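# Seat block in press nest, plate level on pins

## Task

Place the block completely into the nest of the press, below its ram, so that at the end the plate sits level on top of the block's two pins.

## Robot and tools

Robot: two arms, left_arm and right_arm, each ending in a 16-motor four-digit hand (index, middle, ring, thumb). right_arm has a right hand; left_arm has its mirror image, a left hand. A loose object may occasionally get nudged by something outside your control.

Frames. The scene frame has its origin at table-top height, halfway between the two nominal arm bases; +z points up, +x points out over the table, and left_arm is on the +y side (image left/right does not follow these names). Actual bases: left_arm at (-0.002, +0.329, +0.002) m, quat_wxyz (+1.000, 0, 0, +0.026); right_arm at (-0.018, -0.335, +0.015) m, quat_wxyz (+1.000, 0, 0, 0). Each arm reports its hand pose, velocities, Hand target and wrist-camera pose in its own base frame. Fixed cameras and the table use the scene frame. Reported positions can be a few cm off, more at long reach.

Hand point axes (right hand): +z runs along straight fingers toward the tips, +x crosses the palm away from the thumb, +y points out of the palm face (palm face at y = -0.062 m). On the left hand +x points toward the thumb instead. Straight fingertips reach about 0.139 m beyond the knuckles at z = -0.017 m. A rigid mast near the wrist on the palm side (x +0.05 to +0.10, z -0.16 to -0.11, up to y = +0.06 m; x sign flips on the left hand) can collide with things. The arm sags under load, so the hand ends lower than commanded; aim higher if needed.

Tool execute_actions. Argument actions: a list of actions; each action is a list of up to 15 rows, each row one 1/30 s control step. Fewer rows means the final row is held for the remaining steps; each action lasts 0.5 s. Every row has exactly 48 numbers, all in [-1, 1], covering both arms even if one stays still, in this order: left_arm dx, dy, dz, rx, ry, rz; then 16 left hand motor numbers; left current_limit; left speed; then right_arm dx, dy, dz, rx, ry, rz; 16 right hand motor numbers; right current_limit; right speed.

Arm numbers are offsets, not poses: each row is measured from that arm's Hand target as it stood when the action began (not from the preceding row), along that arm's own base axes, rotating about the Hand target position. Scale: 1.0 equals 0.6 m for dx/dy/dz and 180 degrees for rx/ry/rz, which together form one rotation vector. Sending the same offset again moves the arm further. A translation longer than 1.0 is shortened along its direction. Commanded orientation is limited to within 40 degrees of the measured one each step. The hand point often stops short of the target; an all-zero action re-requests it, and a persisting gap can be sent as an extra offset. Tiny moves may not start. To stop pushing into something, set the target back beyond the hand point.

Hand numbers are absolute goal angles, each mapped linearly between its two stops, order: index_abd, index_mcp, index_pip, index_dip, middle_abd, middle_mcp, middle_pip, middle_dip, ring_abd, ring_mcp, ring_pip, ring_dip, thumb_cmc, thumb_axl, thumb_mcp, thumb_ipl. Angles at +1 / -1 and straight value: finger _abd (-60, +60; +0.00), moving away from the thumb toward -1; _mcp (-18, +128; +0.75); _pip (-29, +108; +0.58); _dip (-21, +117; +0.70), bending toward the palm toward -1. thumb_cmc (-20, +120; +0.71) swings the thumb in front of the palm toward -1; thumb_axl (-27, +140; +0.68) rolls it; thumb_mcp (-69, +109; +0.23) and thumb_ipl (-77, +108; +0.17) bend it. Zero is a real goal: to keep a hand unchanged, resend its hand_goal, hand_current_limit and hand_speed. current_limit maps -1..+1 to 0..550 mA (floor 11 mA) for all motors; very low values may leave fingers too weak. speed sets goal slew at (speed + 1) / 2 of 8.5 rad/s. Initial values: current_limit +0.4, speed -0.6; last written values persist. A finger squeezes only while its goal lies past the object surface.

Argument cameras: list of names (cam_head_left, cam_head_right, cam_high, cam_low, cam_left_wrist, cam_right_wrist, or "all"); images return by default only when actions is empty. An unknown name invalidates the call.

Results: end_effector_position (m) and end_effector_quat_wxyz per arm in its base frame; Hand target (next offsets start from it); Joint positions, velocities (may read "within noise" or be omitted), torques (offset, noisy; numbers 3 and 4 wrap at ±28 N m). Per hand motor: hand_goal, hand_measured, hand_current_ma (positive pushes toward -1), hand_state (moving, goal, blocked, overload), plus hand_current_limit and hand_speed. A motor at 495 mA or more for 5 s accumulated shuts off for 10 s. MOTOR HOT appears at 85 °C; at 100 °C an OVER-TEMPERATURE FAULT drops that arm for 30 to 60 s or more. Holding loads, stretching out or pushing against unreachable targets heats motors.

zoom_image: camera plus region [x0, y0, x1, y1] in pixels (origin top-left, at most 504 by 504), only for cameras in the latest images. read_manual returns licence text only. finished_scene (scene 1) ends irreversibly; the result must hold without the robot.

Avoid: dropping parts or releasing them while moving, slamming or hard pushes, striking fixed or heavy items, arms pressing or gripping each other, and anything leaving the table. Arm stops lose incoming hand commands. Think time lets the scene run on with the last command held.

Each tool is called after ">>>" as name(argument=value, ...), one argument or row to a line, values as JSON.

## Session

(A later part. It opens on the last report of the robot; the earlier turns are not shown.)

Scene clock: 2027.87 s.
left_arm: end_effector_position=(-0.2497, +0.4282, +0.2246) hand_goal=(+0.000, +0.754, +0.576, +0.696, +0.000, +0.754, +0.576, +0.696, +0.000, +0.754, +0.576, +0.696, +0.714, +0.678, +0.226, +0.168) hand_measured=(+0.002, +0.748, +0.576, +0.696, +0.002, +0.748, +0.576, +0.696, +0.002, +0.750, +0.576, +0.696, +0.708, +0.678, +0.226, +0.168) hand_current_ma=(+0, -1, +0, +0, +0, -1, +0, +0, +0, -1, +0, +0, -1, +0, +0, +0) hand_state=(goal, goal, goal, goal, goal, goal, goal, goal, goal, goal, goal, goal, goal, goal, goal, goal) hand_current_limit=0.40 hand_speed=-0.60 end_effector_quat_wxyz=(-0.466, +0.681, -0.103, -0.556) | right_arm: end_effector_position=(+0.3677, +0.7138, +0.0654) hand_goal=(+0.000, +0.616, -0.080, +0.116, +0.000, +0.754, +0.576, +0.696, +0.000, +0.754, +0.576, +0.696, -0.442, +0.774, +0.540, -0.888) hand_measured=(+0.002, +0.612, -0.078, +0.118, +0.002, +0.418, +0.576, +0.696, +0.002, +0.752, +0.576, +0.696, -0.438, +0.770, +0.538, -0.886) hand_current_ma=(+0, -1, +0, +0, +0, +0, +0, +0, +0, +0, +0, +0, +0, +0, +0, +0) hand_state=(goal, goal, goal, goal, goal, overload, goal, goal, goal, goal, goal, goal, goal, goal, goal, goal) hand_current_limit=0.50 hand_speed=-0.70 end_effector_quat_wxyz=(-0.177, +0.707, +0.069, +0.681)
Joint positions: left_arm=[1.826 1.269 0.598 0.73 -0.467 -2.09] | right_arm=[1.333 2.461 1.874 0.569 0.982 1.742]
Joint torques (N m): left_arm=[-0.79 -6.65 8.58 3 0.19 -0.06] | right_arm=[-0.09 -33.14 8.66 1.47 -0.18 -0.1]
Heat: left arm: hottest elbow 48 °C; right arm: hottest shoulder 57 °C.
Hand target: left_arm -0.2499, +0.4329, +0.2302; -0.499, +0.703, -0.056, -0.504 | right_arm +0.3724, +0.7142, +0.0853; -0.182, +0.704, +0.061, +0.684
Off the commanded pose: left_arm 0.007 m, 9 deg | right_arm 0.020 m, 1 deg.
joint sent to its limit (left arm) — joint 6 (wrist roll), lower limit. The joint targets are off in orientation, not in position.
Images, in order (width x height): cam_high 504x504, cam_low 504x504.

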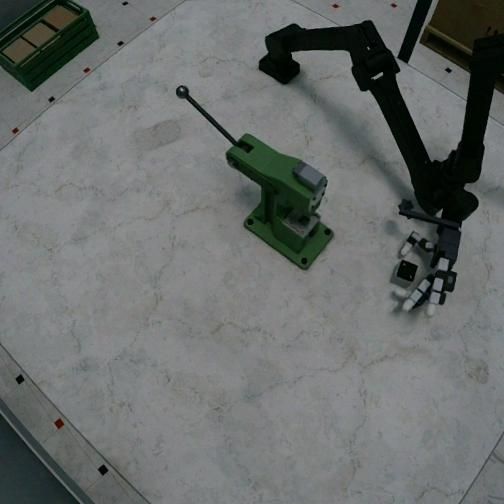

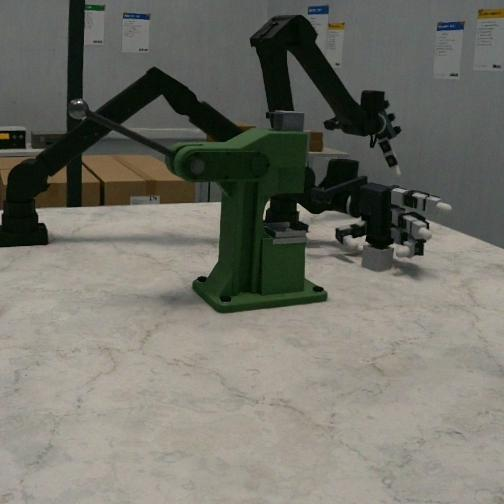

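>>> execute_actions(
  actions=[
    [[0,0,0,0,0,0,0,0.754,0.576,0.696,0,0.754,0.576,0.696,0,0.754,0.576,0.696,0.714,0.678,0.226,0.168,0.4,-0.6,0.002,0.02,-0.035,0,0,0,0,0.75,-0.226,0.0435,0,0.754,0.576,0.696,0,0.754,0.576,0.696,-0.443,0.774,0.506,-0.719,0.5,-0.8],[0,0,0,0,0,0,0,0.754,0.576,0.696,0,0.754,0.576,0.696,0,0.754,0.576,0.696,0.714,0.678,0.226,0.168,0.4,-0.6,0.002,0.02,-0.065,0,0,0,0,0.75,-0.226,0.0435,0,0.754,0.576,0.696,0,0.754,0.576,0.696,-0.443,0.774,0.506,-0.719,0.5,-0.8]],
  ],
  cameras=["cam_low","cam_high"],
)

>>> zoom_image(
  camera="cam_high",
  region=[370, 220, 470, 320],
)

>>> zoom_image(
  camera="cam_low",
  region=[330, 170, 450, 290],
)

Scene clock: 2093.47 s.
left_arm: end_effector_position=(-0.2497, +0.4282, +0.2246) hand_goal=(+0.000, +0.754, +0.576, +0.696, +0.000, +0.754, +0.576, +0.696, +0.000, +0.754, +0.576, +0.696, +0.714, +0.678, +0.226, +0.168) hand_measured=(+0.002, +0.748, +0.576, +0.696, +0.002, +0.748, +0.576, +0.696, +0.002, +0.750, +0.576, +0.696, +0.708, +0.678, +0.226, +0.168) hand_current_ma=(+0, -1, +0, +0, +0, -1, +0, +0, +0, -1, +0, +0, -1, +0, +0, +0) hand_state=(goal, goal, goal, goal, goal, goal, goal, goal, goal, goal, goal, goal, goal, goal, goal, goal) hand_current_limit=0.40 hand_speed=-0.60 end_effector_quat_wxyz=(-0.466, +0.681, -0.103, -0.556) | right_arm: end_effector_position=(+0.3688, +0.7184, +0.0563) hand_goal=(+0.000, +0.750, -0.226, +0.044, +0.000, +0.754, +0.576, +0.696, +0.000, +0.754, +0.576, +0.696, -0.442, +0.774, +0.506, -0.718) hand_measured=(+0.002, +0.744, -0.224, +0.046, +0.002, +0.418, +0.576, +0.696, +0.002, +0.752, +0.576, +0.696, -0.438, +0.772, +0.508, -0.720) hand_current_ma=(+0, -1, +0, +0, +0, +0, +0, +0, +0, +0, +0, +0, +0, +0, +0, +0) hand_state=(goal, goal, goal, goal, goal, overload, goal, goal, goal, goal, goal, goal, goal, goal, goal, goal) hand_current_limit=0.50 hand_speed=-0.80 end_effector_quat_wxyz=(-0.176, +0.707, +0.069, +0.681)
Joint positions: left_arm=[1.826 1.269 0.598 0.73 -0.467 -2.09] | right_arm=[1.333 2.487 1.9 0.569 0.982 1.742]
Joint torques (N m): left_arm=[-0.38 -6.07 8.58 2.97 0.15 -0.09] | right_arm=[0.21 -27.75 11.89 2.43 -0.12 -0.07]
Heat: left arm: hottest elbow 48 °C; right arm: hottest shoulder 60 °C.
Hand target: left_arm -0.2499, +0.4329, +0.2302; -0.499, +0.703, -0.056, -0.504 | right_arm +0.3736, +0.7262, +0.0465; -0.182, +0.704, +0.061, +0.684
Off the commanded pose: left_arm 0.007 m, 9 deg | right_arm 0.014 m, 1 deg.
joint sent to its limit (left arm) — joint 6 (wrist roll), lower limit. The joint targets are off in orientation, not in position.
Images, in order (width x height): cam_high 504x504, cam_low 504x504.

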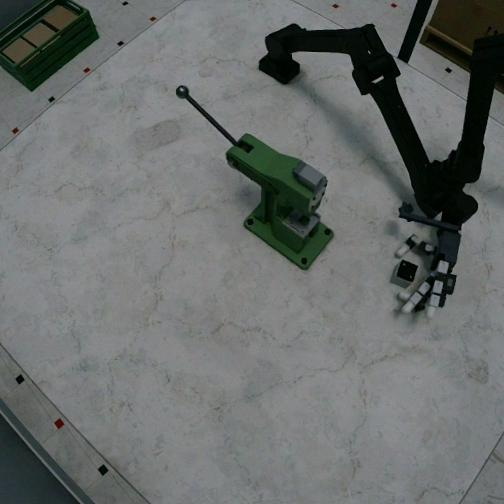

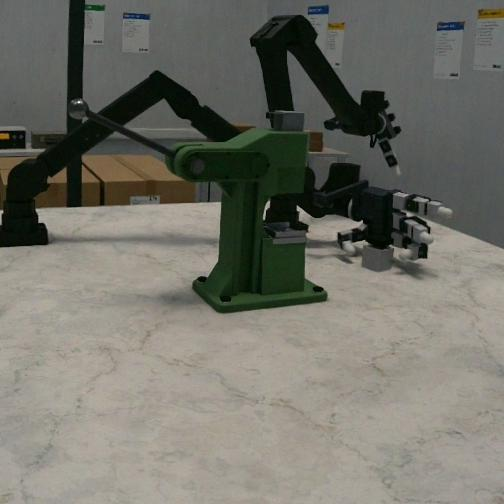

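Scaled by 5.040 from the camera's 504x504 image, which has a finer 720x720 frame.

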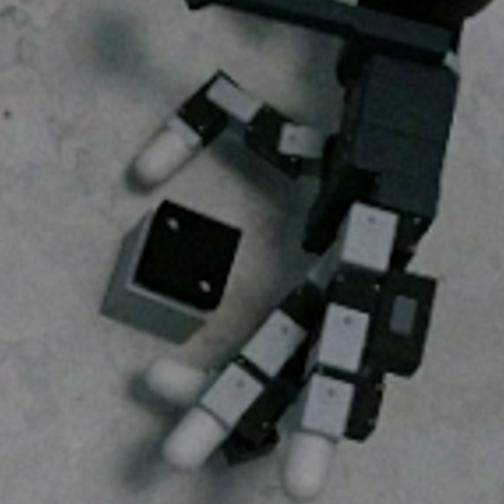

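Scaled by 4.200 from the camera's 504x504 image, which has a finer 720x720 frame.

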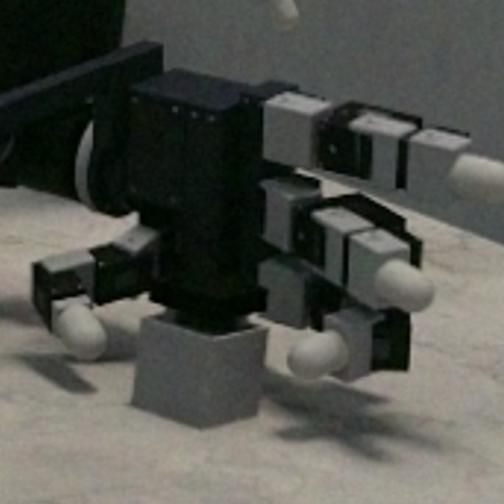

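>>> execute_actions(
  actions=[
    [[0,0,0,0,0,0,0,0.754,0.576,0.696,0,0.754,0.576,0.696,0,0.754,0.576,0.696,0.714,0.678,0.226,0.168,0.4,-0.6,-0.007,0.02,0,0,0,0,0,0.6,-0.226,0.0435,0,0.754,0.576,0.696,0,0.754,0.576,0.696,-0.443,0.774,0.4,-0.719,0.5,-0.8]],
  ],
  cameras=["cam_low","cam_high"],
)

>>> zoom_image(
  camera="cam_high",
  region=[370, 220, 470, 320],
)

Scene clock: 2111.20 s.
left_arm: end_effector_position=(-0.2497, +0.4282, +0.2246) hand_goal=(+0.000, +0.754, +0.576, +0.696, +0.000, +0.754, +0.576, +0.696, +0.000, +0.754, +0.576, +0.696, +0.714, +0.678, +0.226, +0.168) hand_measured=(+0.002, +0.748, +0.576, +0.696, +0.002, +0.748, +0.576, +0.696, +0.002, +0.750, +0.576, +0.696, +0.708, +0.678, +0.226, +0.168) hand_current_ma=(+0, -1, +0, +0, +0, -1, +0, +0, +0, -1, +0, +0, -1, +0, +0, +0) hand_state=(goal, goal, goal, goal, goal, goal, goal, goal, goal, goal, goal, goal, goal, goal, goal, goal) hand_current_limit=0.40 hand_speed=-0.60 end_effector_quat_wxyz=(-0.466, +0.681, -0.103, -0.556) | right_arm: end_effector_position=(+0.3715, +0.7288, +0.0616) hand_goal=(+0.000, +0.600, -0.226, +0.044, +0.000, +0.754, +0.576, +0.696, +0.000, +0.754, +0.576, +0.696, -0.442, +0.774, +0.400, -0.718) hand_measured=(+0.002, +0.600, -0.224, +0.046, +0.002, +0.416, +0.576, +0.696, +0.002, +0.752, +0.576, +0.696, -0.438, +0.772, +0.402, -0.720) hand_current_ma=(+0, +0, +0, +0, +0, +0, +0, +0, +0, +0, +0, +0, +0, +0, +0, +0) hand_state=(goal, goal, goal, goal, goal, overload, goal, goal, goal, goal, goal, goal, goal, goal, goal, goal) hand_current_limit=0.50 hand_speed=-0.80 end_effector_quat_wxyz=(-0.183, +0.703, +0.058, +0.685)
Joint positions: left_arm=[1.826 1.269 0.598 0.73 -0.467 -2.09] | right_arm=[1.333 2.511 1.957 0.564 0.989 1.742]
Joint torques (N m): left_arm=[-1.2 -6.3 8.32 3.12 0.08 -0.05] | right_arm=[0.97 -27.93 12.12 1.42 -0.08 -0.1]
Heat: left arm: hottest elbow 48 °C; right arm: hottest shoulder 65 °C.
Hand target: left_arm -0.2499, +0.4329, +0.2302; -0.499, +0.703, -0.056, -0.504 | right_arm +0.3694, +0.7382, +0.0465; -0.183, +0.704, +0.061, +0.684
Off the commanded pose: left_arm 0.007 m, 9 deg | right_arm 0.018 m, 0 deg.
joint sent to its limit (left arm) — joint 6 (wrist roll), lower limit. The joint targets are off in orientation, not in position.
Images, in order (width x height): cam_high 504x504, cam_low 504x504.

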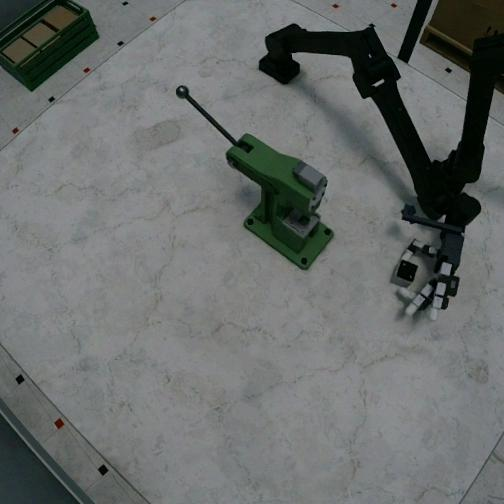

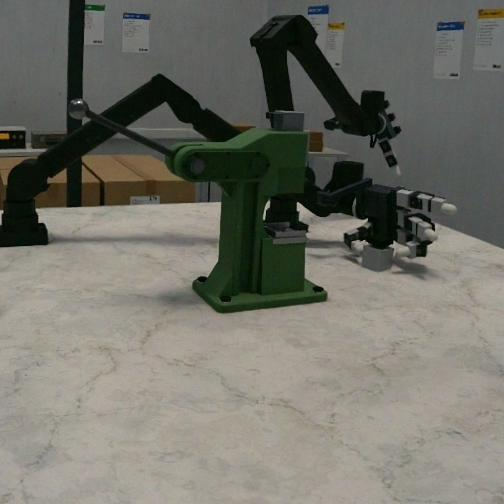

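Scaled by 5.040 from the camera's 504x504 image, which has a finer 720x720 frame.

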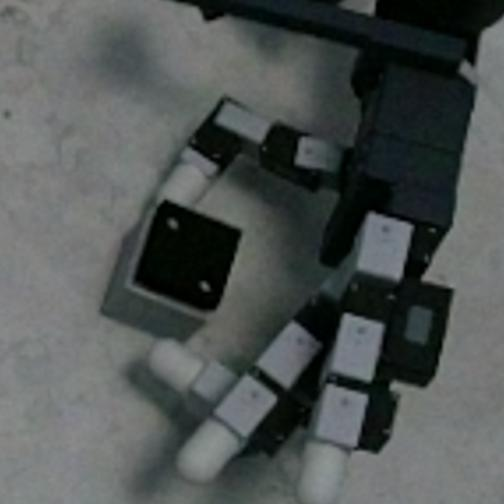

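>>> execute_actions(
  actions=[
    [[0,0,0,0,0,0,0,0.754,0.576,0.696,0,0.754,0.576,0.696,0,0.754,0.576,0.696,0.714,0.678,0.226,0.168,0.4,-0.6,0,0,0,0,0,0,0,0.5,-0.226,0.0435,0,0.754,0.576,0.696,0,0.754,0.576,0.696,-0.443,0.774,0.26,-0.719,0.5,-0.9]],
    [[0,0,0,0,0,0,0,0.754,0.576,0.696,0,0.754,0.576,0.696,0,0.754,0.576,0.696,0.714,0.678,0.226,0.168,0.4,-0.6,0,0,0,0,0,0,0,0.43,-0.25,0.02,0,0.754,0.576,0.696,0,0.754,0.576,0.696,-0.443,0.774,0.18,-0.719,0.5,-0.9]],
  ],
  cameras=["cam_low","cam_high"],
)

>>> zoom_image(
  camera="cam_high",
  region=[370, 220, 470, 320],
)

>>> zoom_image(
  camera="cam_low",
  region=[330, 170, 450, 290],
)

Scene clock: 2129.97 s.
left_arm: end_effector_position=(-0.2497, +0.4282, +0.2246) hand_goal=(+0.000, +0.754, +0.576, +0.696, +0.000, +0.754, +0.576, +0.696, +0.000, +0.754, +0.576, +0.696, +0.714, +0.678, +0.226, +0.168) hand_measured=(+0.002, +0.748, +0.576, +0.696, +0.002, +0.748, +0.576, +0.696, +0.002, +0.750, +0.576, +0.696, +0.708, +0.678, +0.226, +0.168) hand_current_ma=(+0, -1, +0, +0, +0, -1, +0, +0, +0, -1, +0, +0, -1, +0, +0, +0) hand_state=(goal, goal, goal, goal, goal, goal, goal, goal, goal, goal, goal, goal, goal, goal, goal, goal) hand_current_limit=0.40 hand_speed=-0.60 end_effector_quat_wxyz=(-0.466, +0.681, -0.103, -0.556) | right_arm: end_effector_position=(+0.3714, +0.7278, +0.0599) hand_goal=(+0.000, +0.430, -0.250, +0.020, +0.000, +0.754, +0.576, +0.696, +0.000, +0.754, +0.576, +0.696, -0.442, +0.774, +0.180, -0.718) hand_measured=(+0.002, +0.496, -0.216, +0.036, +0.002, +0.416, +0.576, +0.696, +0.002, +0.752, +0.576, +0.696, -0.438, +0.776, +0.252, -0.708) hand_current_ma=(+0, +83, +21, +5, +0, +0, +0, +0, +0, +0, +0, +0, +0, +0, +144, +4) hand_state=(goal, blocked, blocked, goal, goal, overload, goal, goal, goal, goal, goal, goal, goal, goal, blocked, goal) hand_current_limit=0.50 hand_speed=-0.90 end_effector_quat_wxyz=(-0.181, +0.704, +0.058, +0.685)
Joint positions: left_arm=[1.826 1.269 0.598 0.73 -0.467 -2.09] | right_arm=[1.333 2.513 1.957 0.562 0.992 1.742]
Joint torques (N m): left_arm=[-0.15 -5.89 8.43 2.71 0.09 -0.06] | right_arm=[0.85 -27.69 12.18 1.51 -0.22 -0.11]
Heat: left arm: hottest elbow 48 °C; right arm: hottest shoulder 62 °C.
Hand target: left_arm -0.2499, +0.4329, +0.2302; -0.499, +0.703, -0.056, -0.504 | right_arm +0.3695, +0.7381, +0.0462; -0.182, +0.704, +0.061, +0.684
Off the commanded pose: left_arm 0.007 m, 9 deg | right_arm 0.017 m, 0 deg.
joint sent to its limit (left arm) — joint 6 (wrist roll), lower limit. The joint targets are off in orientation, not in position.
Images, in order (width x height): cam_high 504x504, cam_low 504x504.

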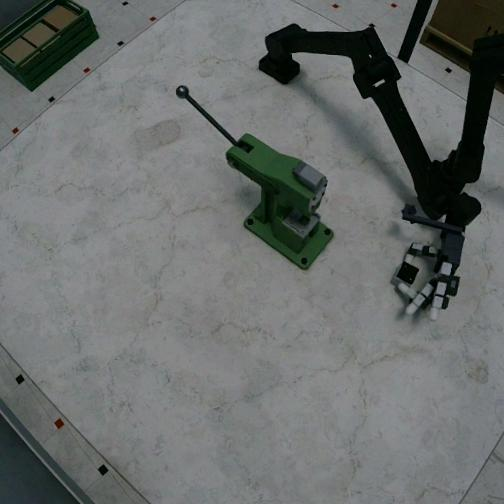

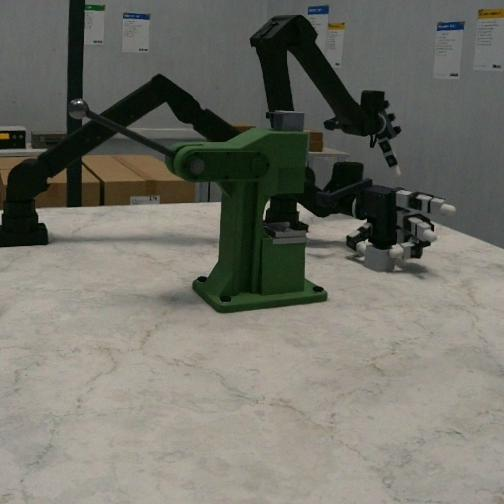

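Scaled by 5.040 from the camera's 504x504 image, which has a finer 720x720 frame.

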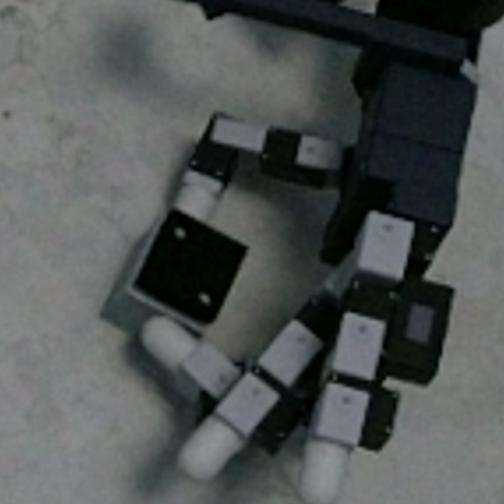

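Scaled by 4.200 from the camera's 504x504 image, which has a finer 720x720 frame.

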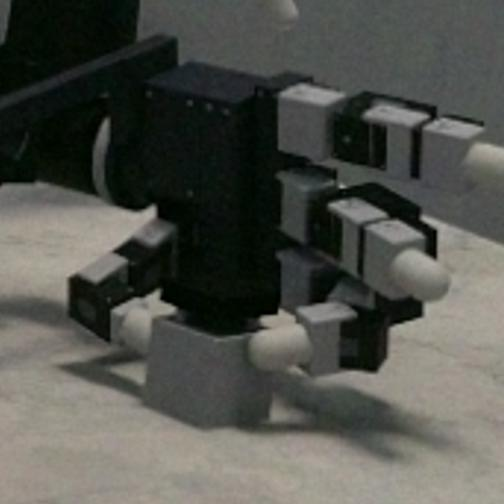

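>>> execute_actions(
  actions=[
    [[0,0,0,0,0,0,0,0.754,0.576,0.696,0,0.754,0.576,0.696,0,0.754,0.576,0.696,0.714,0.678,0.226,0.168,0.4,-0.6,0,0,0,0,0,0,0,0.2,-0.35,-0.08,0,0.754,0.576,0.696,0,0.754,0.576,0.696,-0.443,0.774,0.0,-0.74,0.6,-0.9]],
    [[0,0,0,0,0,0,0,0.754,0.576,0.696,0,0.754,0.576,0.696,0,0.754,0.576,0.696,0.714,0.678,0.226,0.168,0.4,-0.6,0,0,0.06,0,0,0,0,0.2,-0.35,-0.08,0,0.754,0.576,0.696,0,0.754,0.576,0.696,-0.443,0.774,0.0,-0.74,0.6,-0.9]],
  ],
  cameras=["cam_low","cam_high"],
)

>>> zoom_image(
  camera="cam_high",
  region=[370, 220, 470, 320],
)

>>> zoom_image(
  camera="cam_low",
  region=[330, 170, 450, 290],
)

Scene clock: 2154.67 s.
left_arm: end_effector_position=(-0.2497, +0.4282, +0.2246) hand_goal=(+0.000, +0.754, +0.576, +0.696, +0.000, +0.754, +0.576, +0.696, +0.000, +0.754, +0.576, +0.696, +0.714, +0.678, +0.226, +0.168) hand_measured=(+0.002, +0.748, +0.576, +0.696, +0.002, +0.748, +0.576, +0.696, +0.002, +0.750, +0.576, +0.696, +0.708, +0.678, +0.226, +0.168) hand_current_ma=(+0, -1, +0, +0, +0, -1, +0, +0, +0, -1, +0, +0, -1, +0, +0, +0) hand_state=(goal, goal, goal, goal, goal, goal, goal, goal, goal, goal, goal, goal, goal, goal, goal, goal) hand_current_limit=0.40 hand_speed=-0.60 end_effector_quat_wxyz=(-0.466, +0.681, -0.103, -0.556) | right_arm: end_effector_position=(+0.3714, +0.7279, +0.0595) hand_goal=(+0.000, +0.200, -0.350, -0.080, +0.000, +0.754, +0.576, +0.696, +0.000, +0.754, +0.576, +0.696, -0.442, +0.774, +0.000, -0.740) hand_measured=(-0.002, +0.496, -0.216, +0.006, +0.002, +0.416, +0.576, +0.696, +0.002, +0.752, +0.576, +0.696, -0.436, +0.784, +0.238, -0.710) hand_current_ma=(+0, +440, +283, +123, +0, +0, +0, +0, +0, +0, +0, +0, +1, +3, +440, +29) hand_state=(goal, blocked, blocked, blocked, goal, overload, goal, goal, goal, goal, goal, goal, goal, goal, blocked, blocked) hand_current_limit=0.60 hand_speed=-0.90 end_effector_quat_wxyz=(-0.169, +0.710, +0.071, +0.680)
Joint positions: left_arm=[1.826 1.269 0.598 0.73 -0.467 -2.09] | right_arm=[1.333 2.511 1.962 0.518 0.99 1.74]
Joint torques (N m): left_arm=[-0.73 -5.71 8.4 3.12 0.11 0] | right_arm=[0.85 -32.79 11.25 1.31 -0.08 -0.09]
Heat: left arm: hottest elbow 48 °C; right arm: hottest shoulder 57 °C.
Hand target: left_arm -0.2499, +0.4329, +0.2302; -0.499, +0.703, -0.056, -0.504 | right_arm +0.3695, +0.7382, +0.0825; -0.182, +0.704, +0.061, +0.684
Off the commanded pose: left_arm 0.007 m, 9 deg | right_arm 0.025 m, 2 deg.
joint sent to its limit (left arm) — joint 6 (wrist roll), lower limit. The joint targets are off in orientation, not in position.
Images, in order (width x height): cam_high 504x504, cam_low 504x504.

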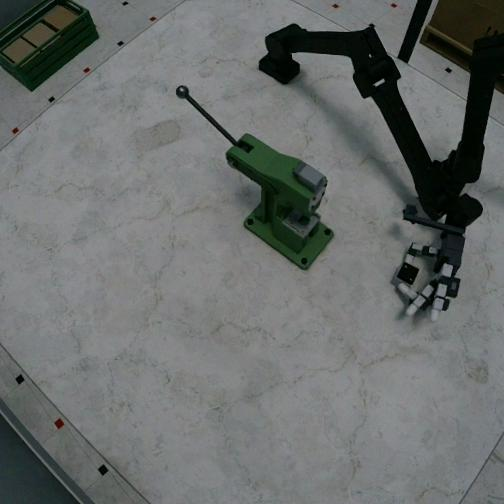

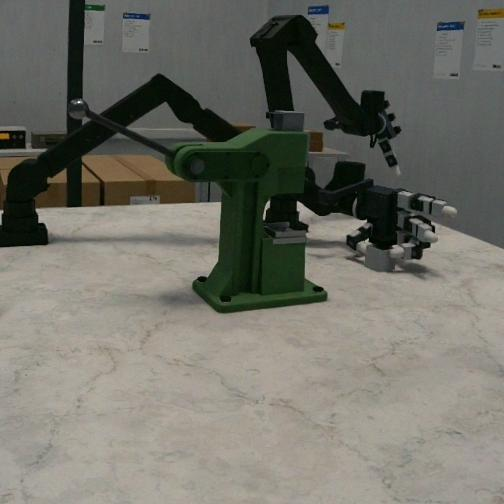

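Scaled by 5.040 from the camera's 504x504 image, which has a finer 720x720 frame.

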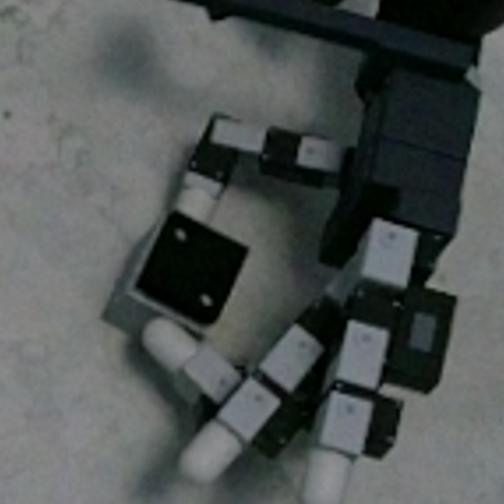

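Scaled by 4.200 from the camera's 504x504 image, which has a finer 720x720 frame.

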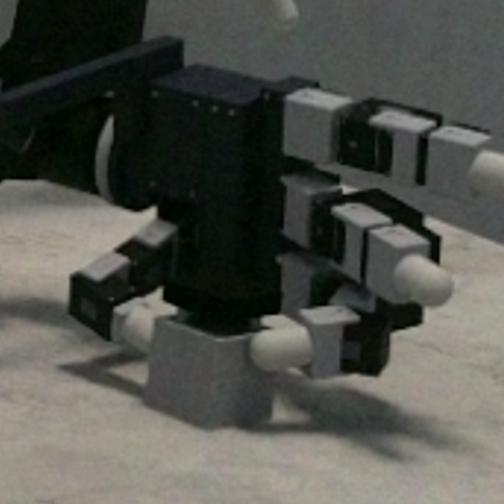

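>>> execute_actions(
  actions=[
    [[0,0,0,0,0,0,0,0.754,0.576,0.696,0,0.754,0.576,0.696,0,0.754,0.576,0.696,0.714,0.678,0.226,0.168,0.4,-0.6,0,0,0.035,0,0,0,0,0.2,-0.35,-0.08,0,0.754,0.576,0.696,0,0.754,0.576,0.696,-0.443,0.774,0.0,-0.74,0.6,-0.9]],
  ],
  cameras=["cam_low","cam_high"],
)

>>> zoom_image(
  camera="cam_high",
  region=[370, 220, 470, 320],
)

>>> zoom_image(
  camera="cam_low",
  region=[330, 170, 450, 290],
)

Scene clock: 2164.10 s.
left_arm: end_effector_position=(-0.2497, +0.4282, +0.2246) hand_goal=(+0.000, +0.754, +0.576, +0.696, +0.000, +0.754, +0.576, +0.696, +0.000, +0.754, +0.576, +0.696, +0.714, +0.678, +0.226, +0.168) hand_measured=(+0.002, +0.748, +0.576, +0.696, +0.002, +0.748, +0.576, +0.696, +0.002, +0.750, +0.576, +0.696, +0.708, +0.678, +0.226, +0.168) hand_current_ma=(+0, -1, +0, +0, +0, -1, +0, +0, +0, -1, +0, +0, -1, +0, +0, +0) hand_state=(goal, goal, goal, goal, goal, goal, goal, goal, goal, goal, goal, goal, goal, goal, goal, goal) hand_current_limit=0.40 hand_speed=-0.60 end_effector_quat_wxyz=(-0.466, +0.681, -0.103, -0.556) | right_arm: end_effector_position=(+0.3712, +0.7271, +0.0618) hand_goal=(+0.000, +0.200, -0.350, -0.080, +0.000, +0.754, +0.576, +0.696, +0.000, +0.754, +0.576, +0.696, -0.442, +0.774, +0.000, -0.740) hand_measured=(-0.002, +0.496, -0.216, +0.000, +0.002, +0.416, +0.576, +0.696, +0.002, +0.752, +0.576, +0.696, -0.422, +0.794, +0.234, -0.710) hand_current_ma=(+0, +440, +283, +110, +0, +0, +0, +0, +0, +0, +0, +0, +9, +10, +440, +29) hand_state=(goal, blocked, blocked, blocked, goal, overload, goal, goal, goal, goal, goal, goal, blocked, goal, blocked, blocked) hand_current_limit=0.60 hand_speed=-0.90 end_effector_quat_wxyz=(-0.160, +0.714, +0.080, +0.677)
Joint positions: left_arm=[1.826 1.269 0.598 0.73 -0.467 -2.09] | right_arm=[1.333 2.503 1.962 0.483 0.989 1.74]
Joint torques (N m): left_arm=[-0.03 -6.3 8.28 2.96 0.13 -0.06] | right_arm=[0.97 -35.08 11.04 1.57 -0.01 -0.08]
Heat: left arm: hottest elbow 48 °C; right arm: hottest shoulder 63 °C.
Hand target: left_arm -0.2499, +0.4329, +0.2302; -0.499, +0.703, -0.056, -0.504 | right_arm +0.3695, +0.7381, +0.1033; -0.182, +0.704, +0.061, +0.684
Off the commanded pose: left_arm 0.007 m, 9 deg | right_arm 0.043 m, 4 deg.
joint sent to its limit (left arm) — joint 6 (wrist roll), lower limit. The joint targets are off in orientation, not in position.
Images, in order (width x height): cam_high 504x504, cam_low 504x504.

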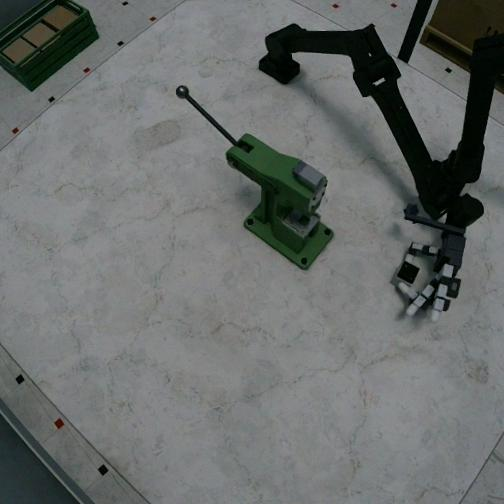

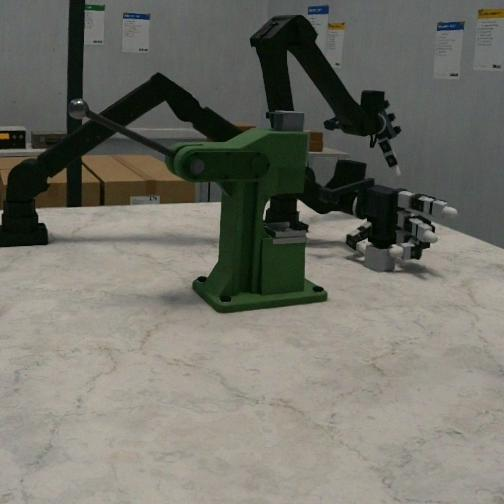

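Scaled by 5.040 from the camera's 504x504 image, which has a finer 720x720 frame.

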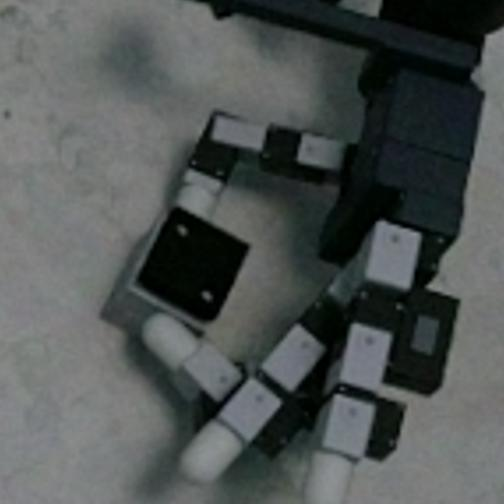

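Scaled by 4.200 from the camera's 504x504 image, which has a finer 720x720 frame.

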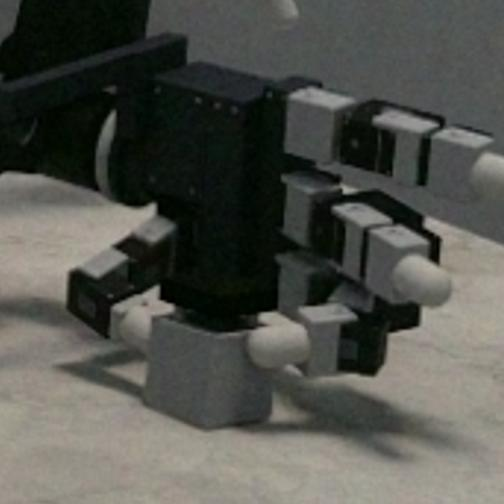

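>>> execute_actions(
  actions=[
    [[0,0,0,0,0,0,0,0.754,0.576,0.696,0,0.754,0.576,0.696,0,0.754,0.576,0.696,0.714,0.678,0.226,0.168,0.4,-0.6,0,0,0.025,0,0,0,0,0.2,-0.35,-0.08,0,0.754,0.576,0.696,0,0.754,0.576,0.696,-0.443,0.774,0.0,-0.74,0.6,-0.9]],
  ],
  cameras=["cam_low","cam_high"],
)

>>> zoom_image(
  camera="cam_high",
  region=[370, 220, 470, 320],
)

>>> zoom_image(
  camera="cam_low",
  region=[330, 170, 450, 290],
)

Scene clock: 2177.00 s.
left_arm: end_effector_position=(-0.2497, +0.4282, +0.2246) hand_goal=(+0.000, +0.754, +0.576, +0.696, +0.000, +0.754, +0.576, +0.696, +0.000, +0.754, +0.576, +0.696, +0.714, +0.678, +0.226, +0.168) hand_measured=(+0.002, +0.748, +0.576, +0.696, +0.002, +0.748, +0.576, +0.696, +0.002, +0.750, +0.576, +0.696, +0.708, +0.678, +0.226, +0.168) hand_current_ma=(+0, -1, +0, +0, +0, -1, +0, +0, +0, -1, +0, +0, -1, +0, +0, +0) hand_state=(goal, goal, goal, goal, goal, goal, goal, goal, goal, goal, goal, goal, goal, goal, goal, goal) hand_current_limit=0.40 hand_speed=-0.60 end_effector_quat_wxyz=(-0.466, +0.681, -0.103, -0.556) | right_arm: end_effector_position=(+0.3710, +0.7266, +0.0641) hand_goal=(+0.000, +0.200, -0.350, -0.080, +0.000, +0.754, +0.576, +0.696, +0.000, +0.754, +0.576, +0.696, -0.442, +0.774, +0.000, -0.740) hand_measured=(-0.002, +0.496, -0.216, -0.004, +0.002, +0.416, +0.576, +0.696, +0.002, +0.752, +0.576, +0.696, -0.410, +0.802, +0.230, -0.710) hand_current_ma=(+0, +440, +283, +97, +0, +0, +0, +0, +0, +0, +0, +0, +20, +20, +440, +29) hand_state=(goal, blocked, blocked, blocked, goal, overload, goal, goal, goal, goal, goal, goal, blocked, blocked, blocked, blocked) hand_current_limit=0.60 hand_speed=-0.90 end_effector_quat_wxyz=(-0.155, +0.717, +0.083, +0.674)
Joint positions: left_arm=[1.826 1.269 0.598 0.73 -0.467 -2.09] | right_arm=[1.333 2.497 1.962 0.458 0.99 1.746]
Joint torques (N m): left_arm=[-0.91 -6.95 8.51 3.12 0.09 -0.04] | right_arm=[0.85 -36.48 11.04 1.76 0.01 -0.14]
Heat: left arm: hottest elbow 48 °C; right arm: hottest shoulder 61 °C.
Hand target: left_arm -0.2499, +0.4329, +0.2302; -0.499, +0.703, -0.056, -0.504 | right_arm +0.3695, +0.7381, +0.1185; -0.182, +0.704, +0.061, +0.684
Off the commanded pose: left_arm 0.007 m, 9 deg | right_arm 0.055 m, 4 deg.
joint sent to its limit (left arm) — joint 6 (wrist roll), lower limit. The joint targets are off in orientation, not in position.
Images, in order (width x height): cam_high 504x504, cam_low 504x504.

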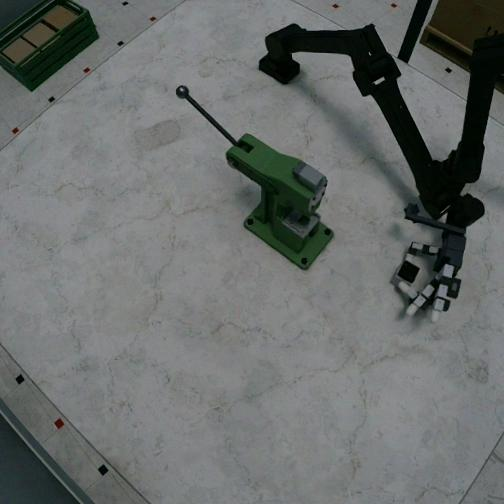

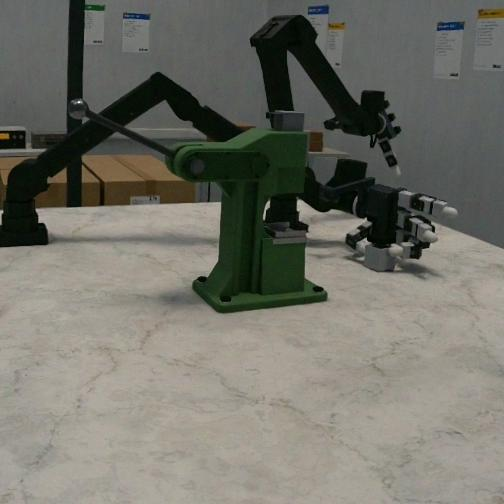

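Scaled by 5.040 from the camera's 504x504 image, which has a finer 720x720 frame.

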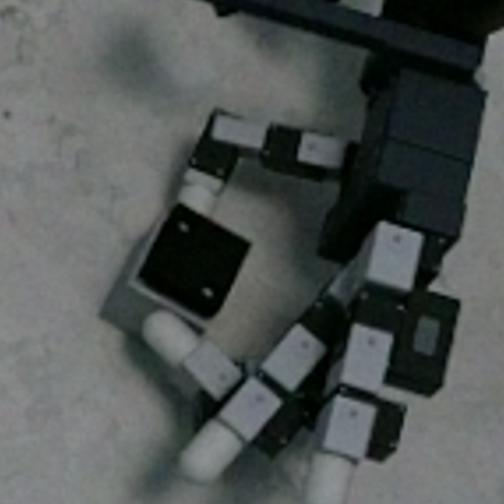

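Scaled by 4.200 from the camera's 504x504 image, which has a finer 720x720 frame.

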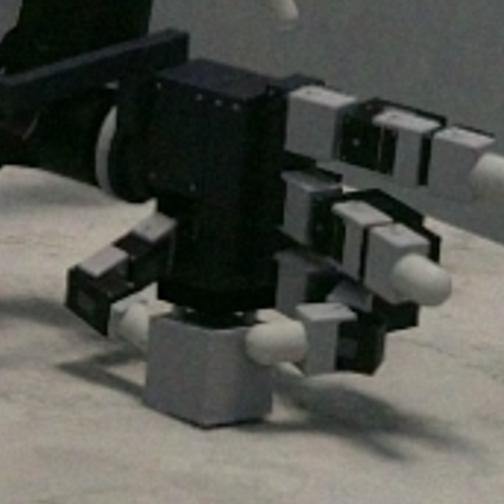

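>>> execute_actions(
  actions=[
    [[0,0,0,0,0,0,0,0.754,0.576,0.696,0,0.754,0.576,0.696,0,0.754,0.576,0.696,0.714,0.678,0.226,0.168,0.4,-0.6,0,0,0.025,0,0,0,0,0.1,-0.4,-0.12,0,0.754,0.576,0.696,0,0.754,0.576,0.696,-0.443,0.774,-0.1,-0.76,0.77,-0.9]],
  ],
  cameras=["cam_low","cam_high"],
)

>>> zoom_image(
  camera="cam_high",
  region=[370, 220, 470, 320],
)

>>> zoom_image(
  camera="cam_low",
  region=[330, 170, 450, 290],
)

Scene clock: 2197.37 s.
left_arm: end_effector_position=(-0.2497, +0.4282, +0.2246) hand_goal=(+0.000, +0.754, +0.576, +0.696, +0.000, +0.754, +0.576, +0.696, +0.000, +0.754, +0.576, +0.696, +0.714, +0.678, +0.226, +0.168) hand_measured=(+0.002, +0.748, +0.576, +0.696, +0.002, +0.748, +0.576, +0.696, +0.002, +0.750, +0.576, +0.696, +0.708, +0.678, +0.226, +0.168) hand_current_ma=(+0, -1, +0, +0, +0, -1, +0, +0, +0, -1, +0, +0, -1, +0, +0, +0) hand_state=(goal, goal, goal, goal, goal, goal, goal, goal, goal, goal, goal, goal, goal, goal, goal, goal) hand_current_limit=0.40 hand_speed=-0.60 end_effector_quat_wxyz=(-0.466, +0.681, -0.103, -0.556) | right_arm: end_effector_position=(+0.3707, +0.7264, +0.0689) hand_goal=(+0.000, +0.100, -0.400, -0.120, +0.000, +0.754, +0.576, +0.696, +0.000, +0.754, +0.576, +0.696, -0.442, +0.774, -0.100, -0.760) hand_measured=(-0.002, +0.496, -0.216, -0.038, +0.002, +0.416, +0.576, +0.696, +0.002, +0.752, +0.576, +0.696, -0.386, +0.820, +0.222, -0.712) hand_current_ma=(+0, +487, +487, +112, +0, +0, +0, +0, +0, +0, +0, +0, +58, +56, +487, +72) hand_state=(goal, blocked, blocked, blocked, goal, overload, goal, goal, goal, goal, goal, goal, blocked, blocked, blocked, blocked) hand_current_limit=0.77 hand_speed=-0.90 end_effector_quat_wxyz=(-0.154, +0.720, +0.084, +0.672)
Joint positions: left_arm=[1.826 1.269 0.598 0.73 -0.467 -2.09] | right_arm=[1.333 2.486 1.962 0.433 0.99 1.756]
Joint torques (N m): left_arm=[-0.73 -6.07 8.47 3.18 0.21 -0.03] | right_arm=[0.85 -37.42 11.18 1.81 0.02 -0.22]
Heat: left arm: hottest elbow 48 °C; right arm: hottest shoulder 73 °C.
Hand target: left_arm -0.2499, +0.4329, +0.2302; -0.499, +0.703, -0.056, -0.504 | right_arm +0.3695, +0.7381, +0.1333; -0.182, +0.704, +0.061, +0.684
Off the commanded pose: left_arm 0.007 m, 9 deg | right_arm 0.066 m, 5 deg.
joint sent to its limit (left arm) — joint 6 (wrist roll), lower limit. The joint targets are off in orientation, not in position.
Images, in order (width x height): cam_high 504x504, cam_low 504x504.

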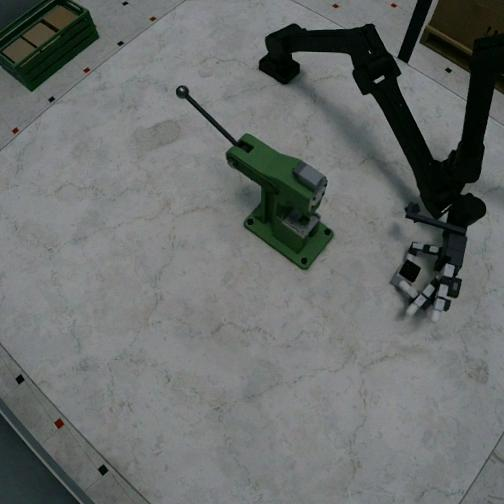

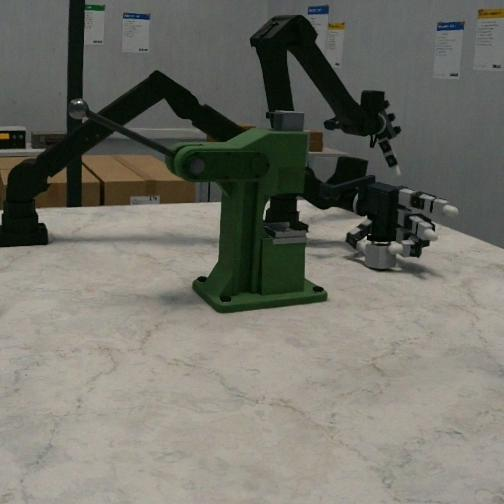

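Scaled by 5.040 from the camera's 504x504 image, which has a finer 720x720 frame.

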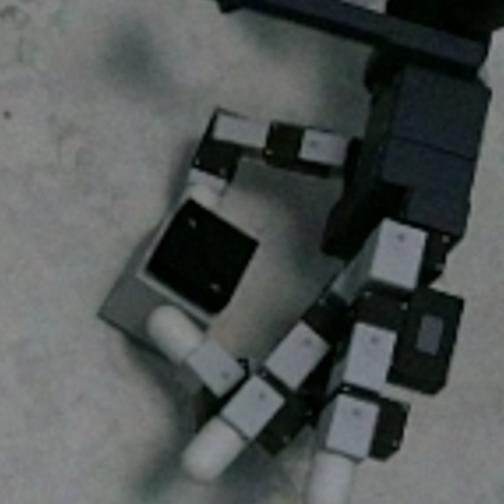

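Scaled by 4.200 from the camera's 504x504 image, which has a finer 720x720 frame.

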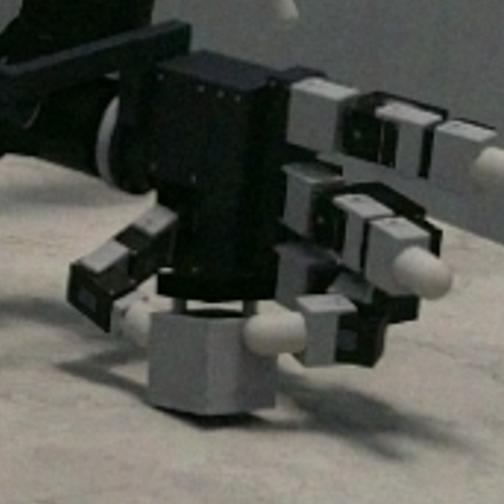

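>>> execute_actions(
  actions=[
    [[0,0,0,0,0,0,0,0.754,0.576,0.696,0,0.754,0.576,0.696,0,0.754,0.576,0.696,0.714,0.678,0.226,0.168,0.4,-0.6,0,0,0.05,0,0,0,0,0.1,-0.4,-0.12,0,0.754,0.576,0.696,0,0.754,0.576,0.696,-0.443,0.774,-0.1,-0.76,0.77,-0.9]],
  ],
  cameras=["cam_low","cam_high"],
)

>>> zoom_image(
  camera="cam_low",
  region=[330, 170, 450, 290],
)

>>> zoom_image(
  camera="cam_high",
  region=[370, 220, 470, 320],
)

Scene clock: 2218.70 s.
left_arm: end_effector_position=(-0.2497, +0.4282, +0.2246) hand_goal=(+0.000, +0.754, +0.576, +0.696, +0.000, +0.754, +0.576, +0.696, +0.000, +0.754, +0.576, +0.696, +0.714, +0.678, +0.226, +0.168) hand_measured=(+0.002, +0.748, +0.576, +0.696, +0.002, +0.748, +0.576, +0.696, +0.002, +0.750, +0.576, +0.696, +0.708, +0.678, +0.226, +0.168) hand_current_ma=(+0, -1, +0, +0, +0, -1, +0, +0, +0, -1, +0, +0, -1, +0, +0, +0) hand_state=(goal, goal, goal, goal, goal, goal, goal, goal, goal, goal, goal, goal, goal, goal, goal, goal) hand_current_limit=0.40 hand_speed=-0.60 end_effector_quat_wxyz=(-0.466, +0.681, -0.103, -0.556) | right_arm: end_effector_position=(+0.3706, +0.7263, +0.0996) hand_goal=(+0.000, +0.100, -0.400, -0.120, +0.000, +0.754, +0.576, +0.696, +0.000, +0.754, +0.576, +0.696, -0.442, +0.774, -0.100, -0.760) hand_measured=(-0.004, +0.496, -0.216, -0.038, +0.002, +0.416, +0.576, +0.696, +0.002, +0.752, +0.576, +0.696, -0.380, +0.824, +0.218, -0.712) hand_current_ma=(+0, +487, +487, +112, +0, +0, +0, +0, +0, +0, +0, +0, +68, +66, +487, +72) hand_state=(goal, blocked, blocked, blocked, goal, overload, goal, goal, goal, goal, goal, goal, blocked, blocked, blocked, blocked) hand_current_limit=0.77 hand_speed=-0.90 end_effector_quat_wxyz=(-0.154, +0.720, +0.084, +0.671)
Joint positions: left_arm=[1.826 1.269 0.598 0.73 -0.467 -2.09] | right_arm=[1.333 2.44 1.962 0.384 0.99 1.759]
Joint torques (N m): left_arm=[0.09 -5.13 8.29 2.91 0.14 -0.09] | right_arm=[0.79 -36.54 12.19 1.83 0.04 -0.25]
Heat: left arm: hottest elbow 48 °C; right arm: hottest shoulder 72 °C.
Hand target: left_arm -0.2499, +0.4329, +0.2302; -0.499, +0.703, -0.056, -0.504 | right_arm +0.3695, +0.7381, +0.1633; -0.182, +0.704, +0.061, +0.684
Off the commanded pose: left_arm 0.007 m, 9 deg | right_arm 0.065 m, 5 deg.
joint sent to its limit (left arm) — joint 6 (wrist roll), lower limit. The joint targets are off in orientation, not in position.
Images, in order (width x height): cam_high 504x504, cam_low 504x504.

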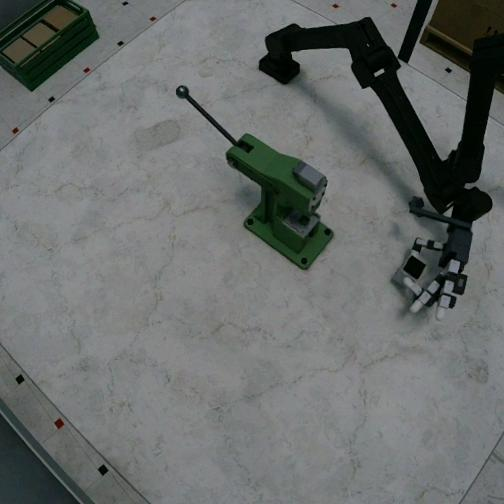

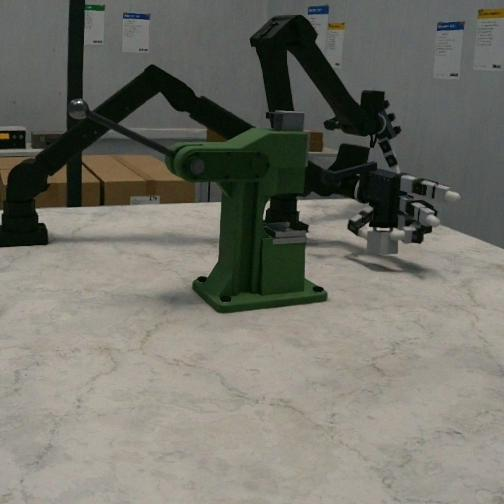

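Scaled by 4.200 from the camera's 504x504 image, which has a finer 720x720 frame.

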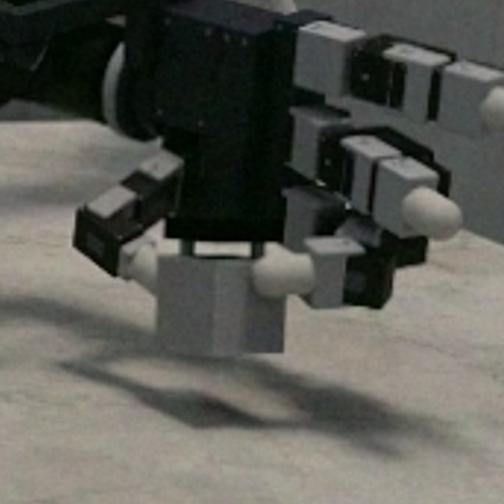

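Scaled by 5.040 from the camera's 504x504 image, which has a finer 720x720 frame.

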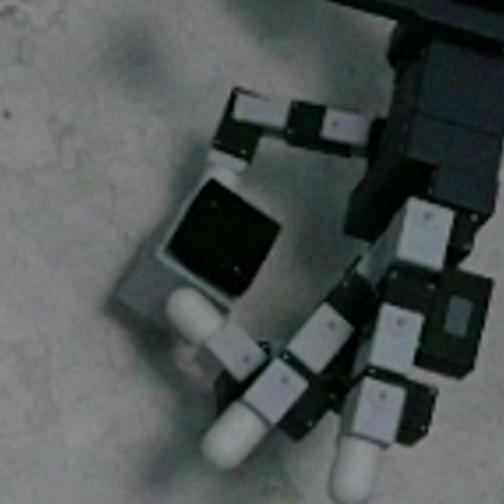

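>>> execute_actions(
  actions=[
    [[0,0,0,0,0,0,0,0.754,0.576,0.696,0,0.754,0.576,0.696,0,0.754,0.576,0.696,0.714,0.678,0.226,0.168,0.4,-0.6,0.0,-0.03,0.02,0,0,0,0,0.1,-0.4,-0.12,0,0.754,0.576,0.696,0,0.754,0.576,0.696,-0.5,0.72,-0.1,-0.76,0.77,-0.9],[0,0,0,0,0,0,0,0.754,0.576,0.696,0,0.754,0.576,0.696,0,0.754,0.576,0.696,0.714,0.678,0.226,0.168,0.4,-0.6,0.0,-0.1,0.04,0,0,0,0,0.1,-0.4,-0.12,0,0.754,0.576,0.696,0,0.754,0.576,0.696,-0.52,0.71,-0.1,-0.76,0.77,-0.9]],
  ],
  cameras=["cam_low","cam_high"],
)

>>> zoom_image(
  camera="cam_low",
  region=[310, 150, 430, 270],
)

>>> zoom_image(
  camera="cam_high",
  region=[360, 200, 460, 300],
)

Scene clock: 2291.43 s.
left_arm: end_effector_position=(-0.2497, +0.4282, +0.2246) hand_goal=(+0.000, +0.754, +0.576, +0.696, +0.000, +0.754, +0.576, +0.696, +0.000, +0.754, +0.576, +0.696, +0.714, +0.678, +0.226, +0.168) hand_measured=(+0.002, +0.748, +0.576, +0.696, +0.002, +0.748, +0.576, +0.696, +0.002, +0.750, +0.576, +0.696, +0.708, +0.678, +0.226, +0.168) hand_current_ma=(+0, -1, +0, +0, +0, -1, +0, +0, +0, -1, +0, +0, -1, +0, +0, +0) hand_state=(goal, goal, goal, goal, goal, goal, goal, goal, goal, goal, goal, goal, goal, goal, goal, goal) hand_current_limit=0.40 hand_speed=-0.60 end_effector_quat_wxyz=(-0.466, +0.681, -0.103, -0.556) | right_arm: end_effector_position=(+0.3637, +0.6774, +0.1407) hand_goal=(+0.000, +0.100, -0.400, -0.120, +0.000, +0.754, +0.576, +0.696, +0.000, +0.754, +0.576, +0.696, -0.520, +0.710, -0.100, -0.760) hand_measured=(-0.006, +0.496, -0.216, -0.038, +0.002, +0.416, +0.576, +0.696, +0.002, +0.752, +0.576, +0.696, -0.382, +0.824, +0.212, -0.712) hand_current_ma=(-1, +487, +487, +112, +0, +0, +0, +0, +0, +0, +0, +0, +308, +307, +487, +70) hand_state=(goal, blocked, blocked, blocked, goal, overload, goal, goal, goal, goal, goal, goal, blocked, blocked, blocked, blocked) hand_current_limit=0.77 hand_speed=-0.90 end_effector_quat_wxyz=(-0.162, +0.719, +0.082, +0.671)
Joint positions: left_arm=[1.826 1.269 0.598 0.73 -0.467 -2.09] | right_arm=[1.326 2.252 1.722 0.446 0.973 1.765]
Joint torques (N m): left_arm=[-0.91 -6.42 8.38 3.02 0.1 -0.06] | right_arm=[-0.09 -33.26 9.88 2.78 -0.06 -0.31]
Heat: left arm: hottest elbow 48 °C; right arm: hottest shoulder 76 °C.
Hand target: left_arm -0.2499, +0.4329, +0.2302; -0.499, +0.703, -0.056, -0.504 | right_arm +0.3695, +0.6781, +0.1875; -0.183, +0.704, +0.061, +0.684
Off the commanded pose: left_arm 0.007 m, 9 deg | right_arm 0.047 m, 4 deg.
joint sent to its limit (left arm) — joint 6 (wrist roll), lower limit. The joint targets are off in orientation, not in position.
Images, in order (width x height): cam_high 504x504, cam_low 504x504.

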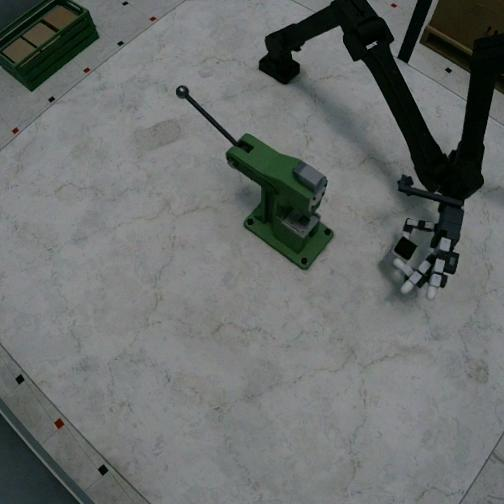

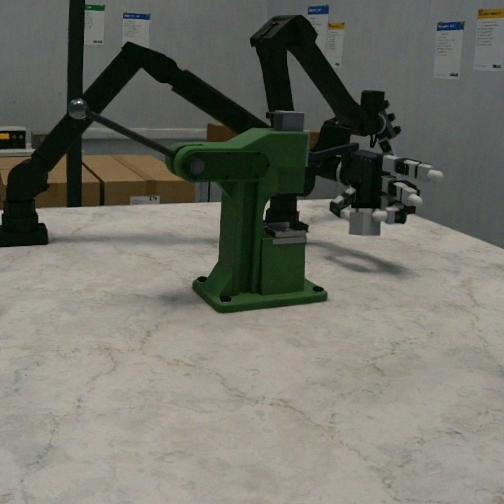

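Scaled by 4.200 from the camera's 504x504 image, which has a finer 720x720 frame.

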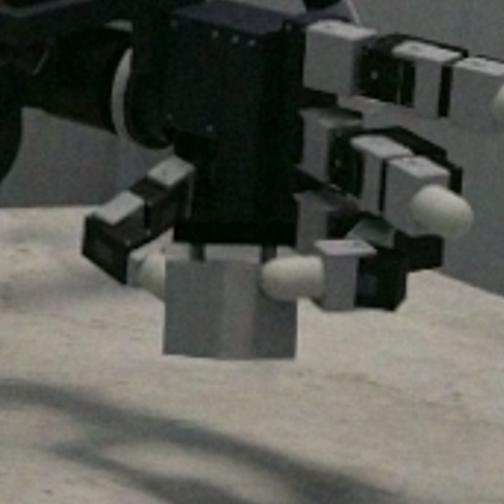

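Scaled by 5.040 from the camera's 504x504 image, which has a finer 720x720 frame.

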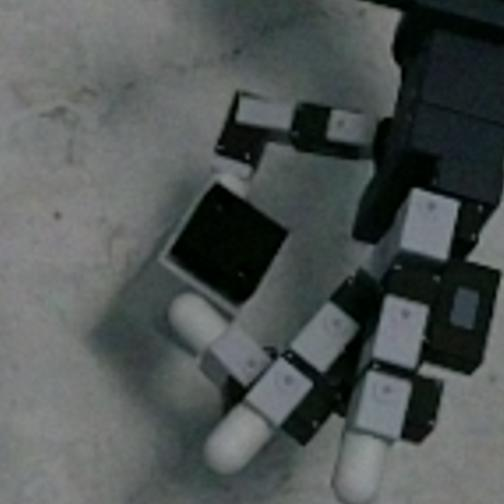

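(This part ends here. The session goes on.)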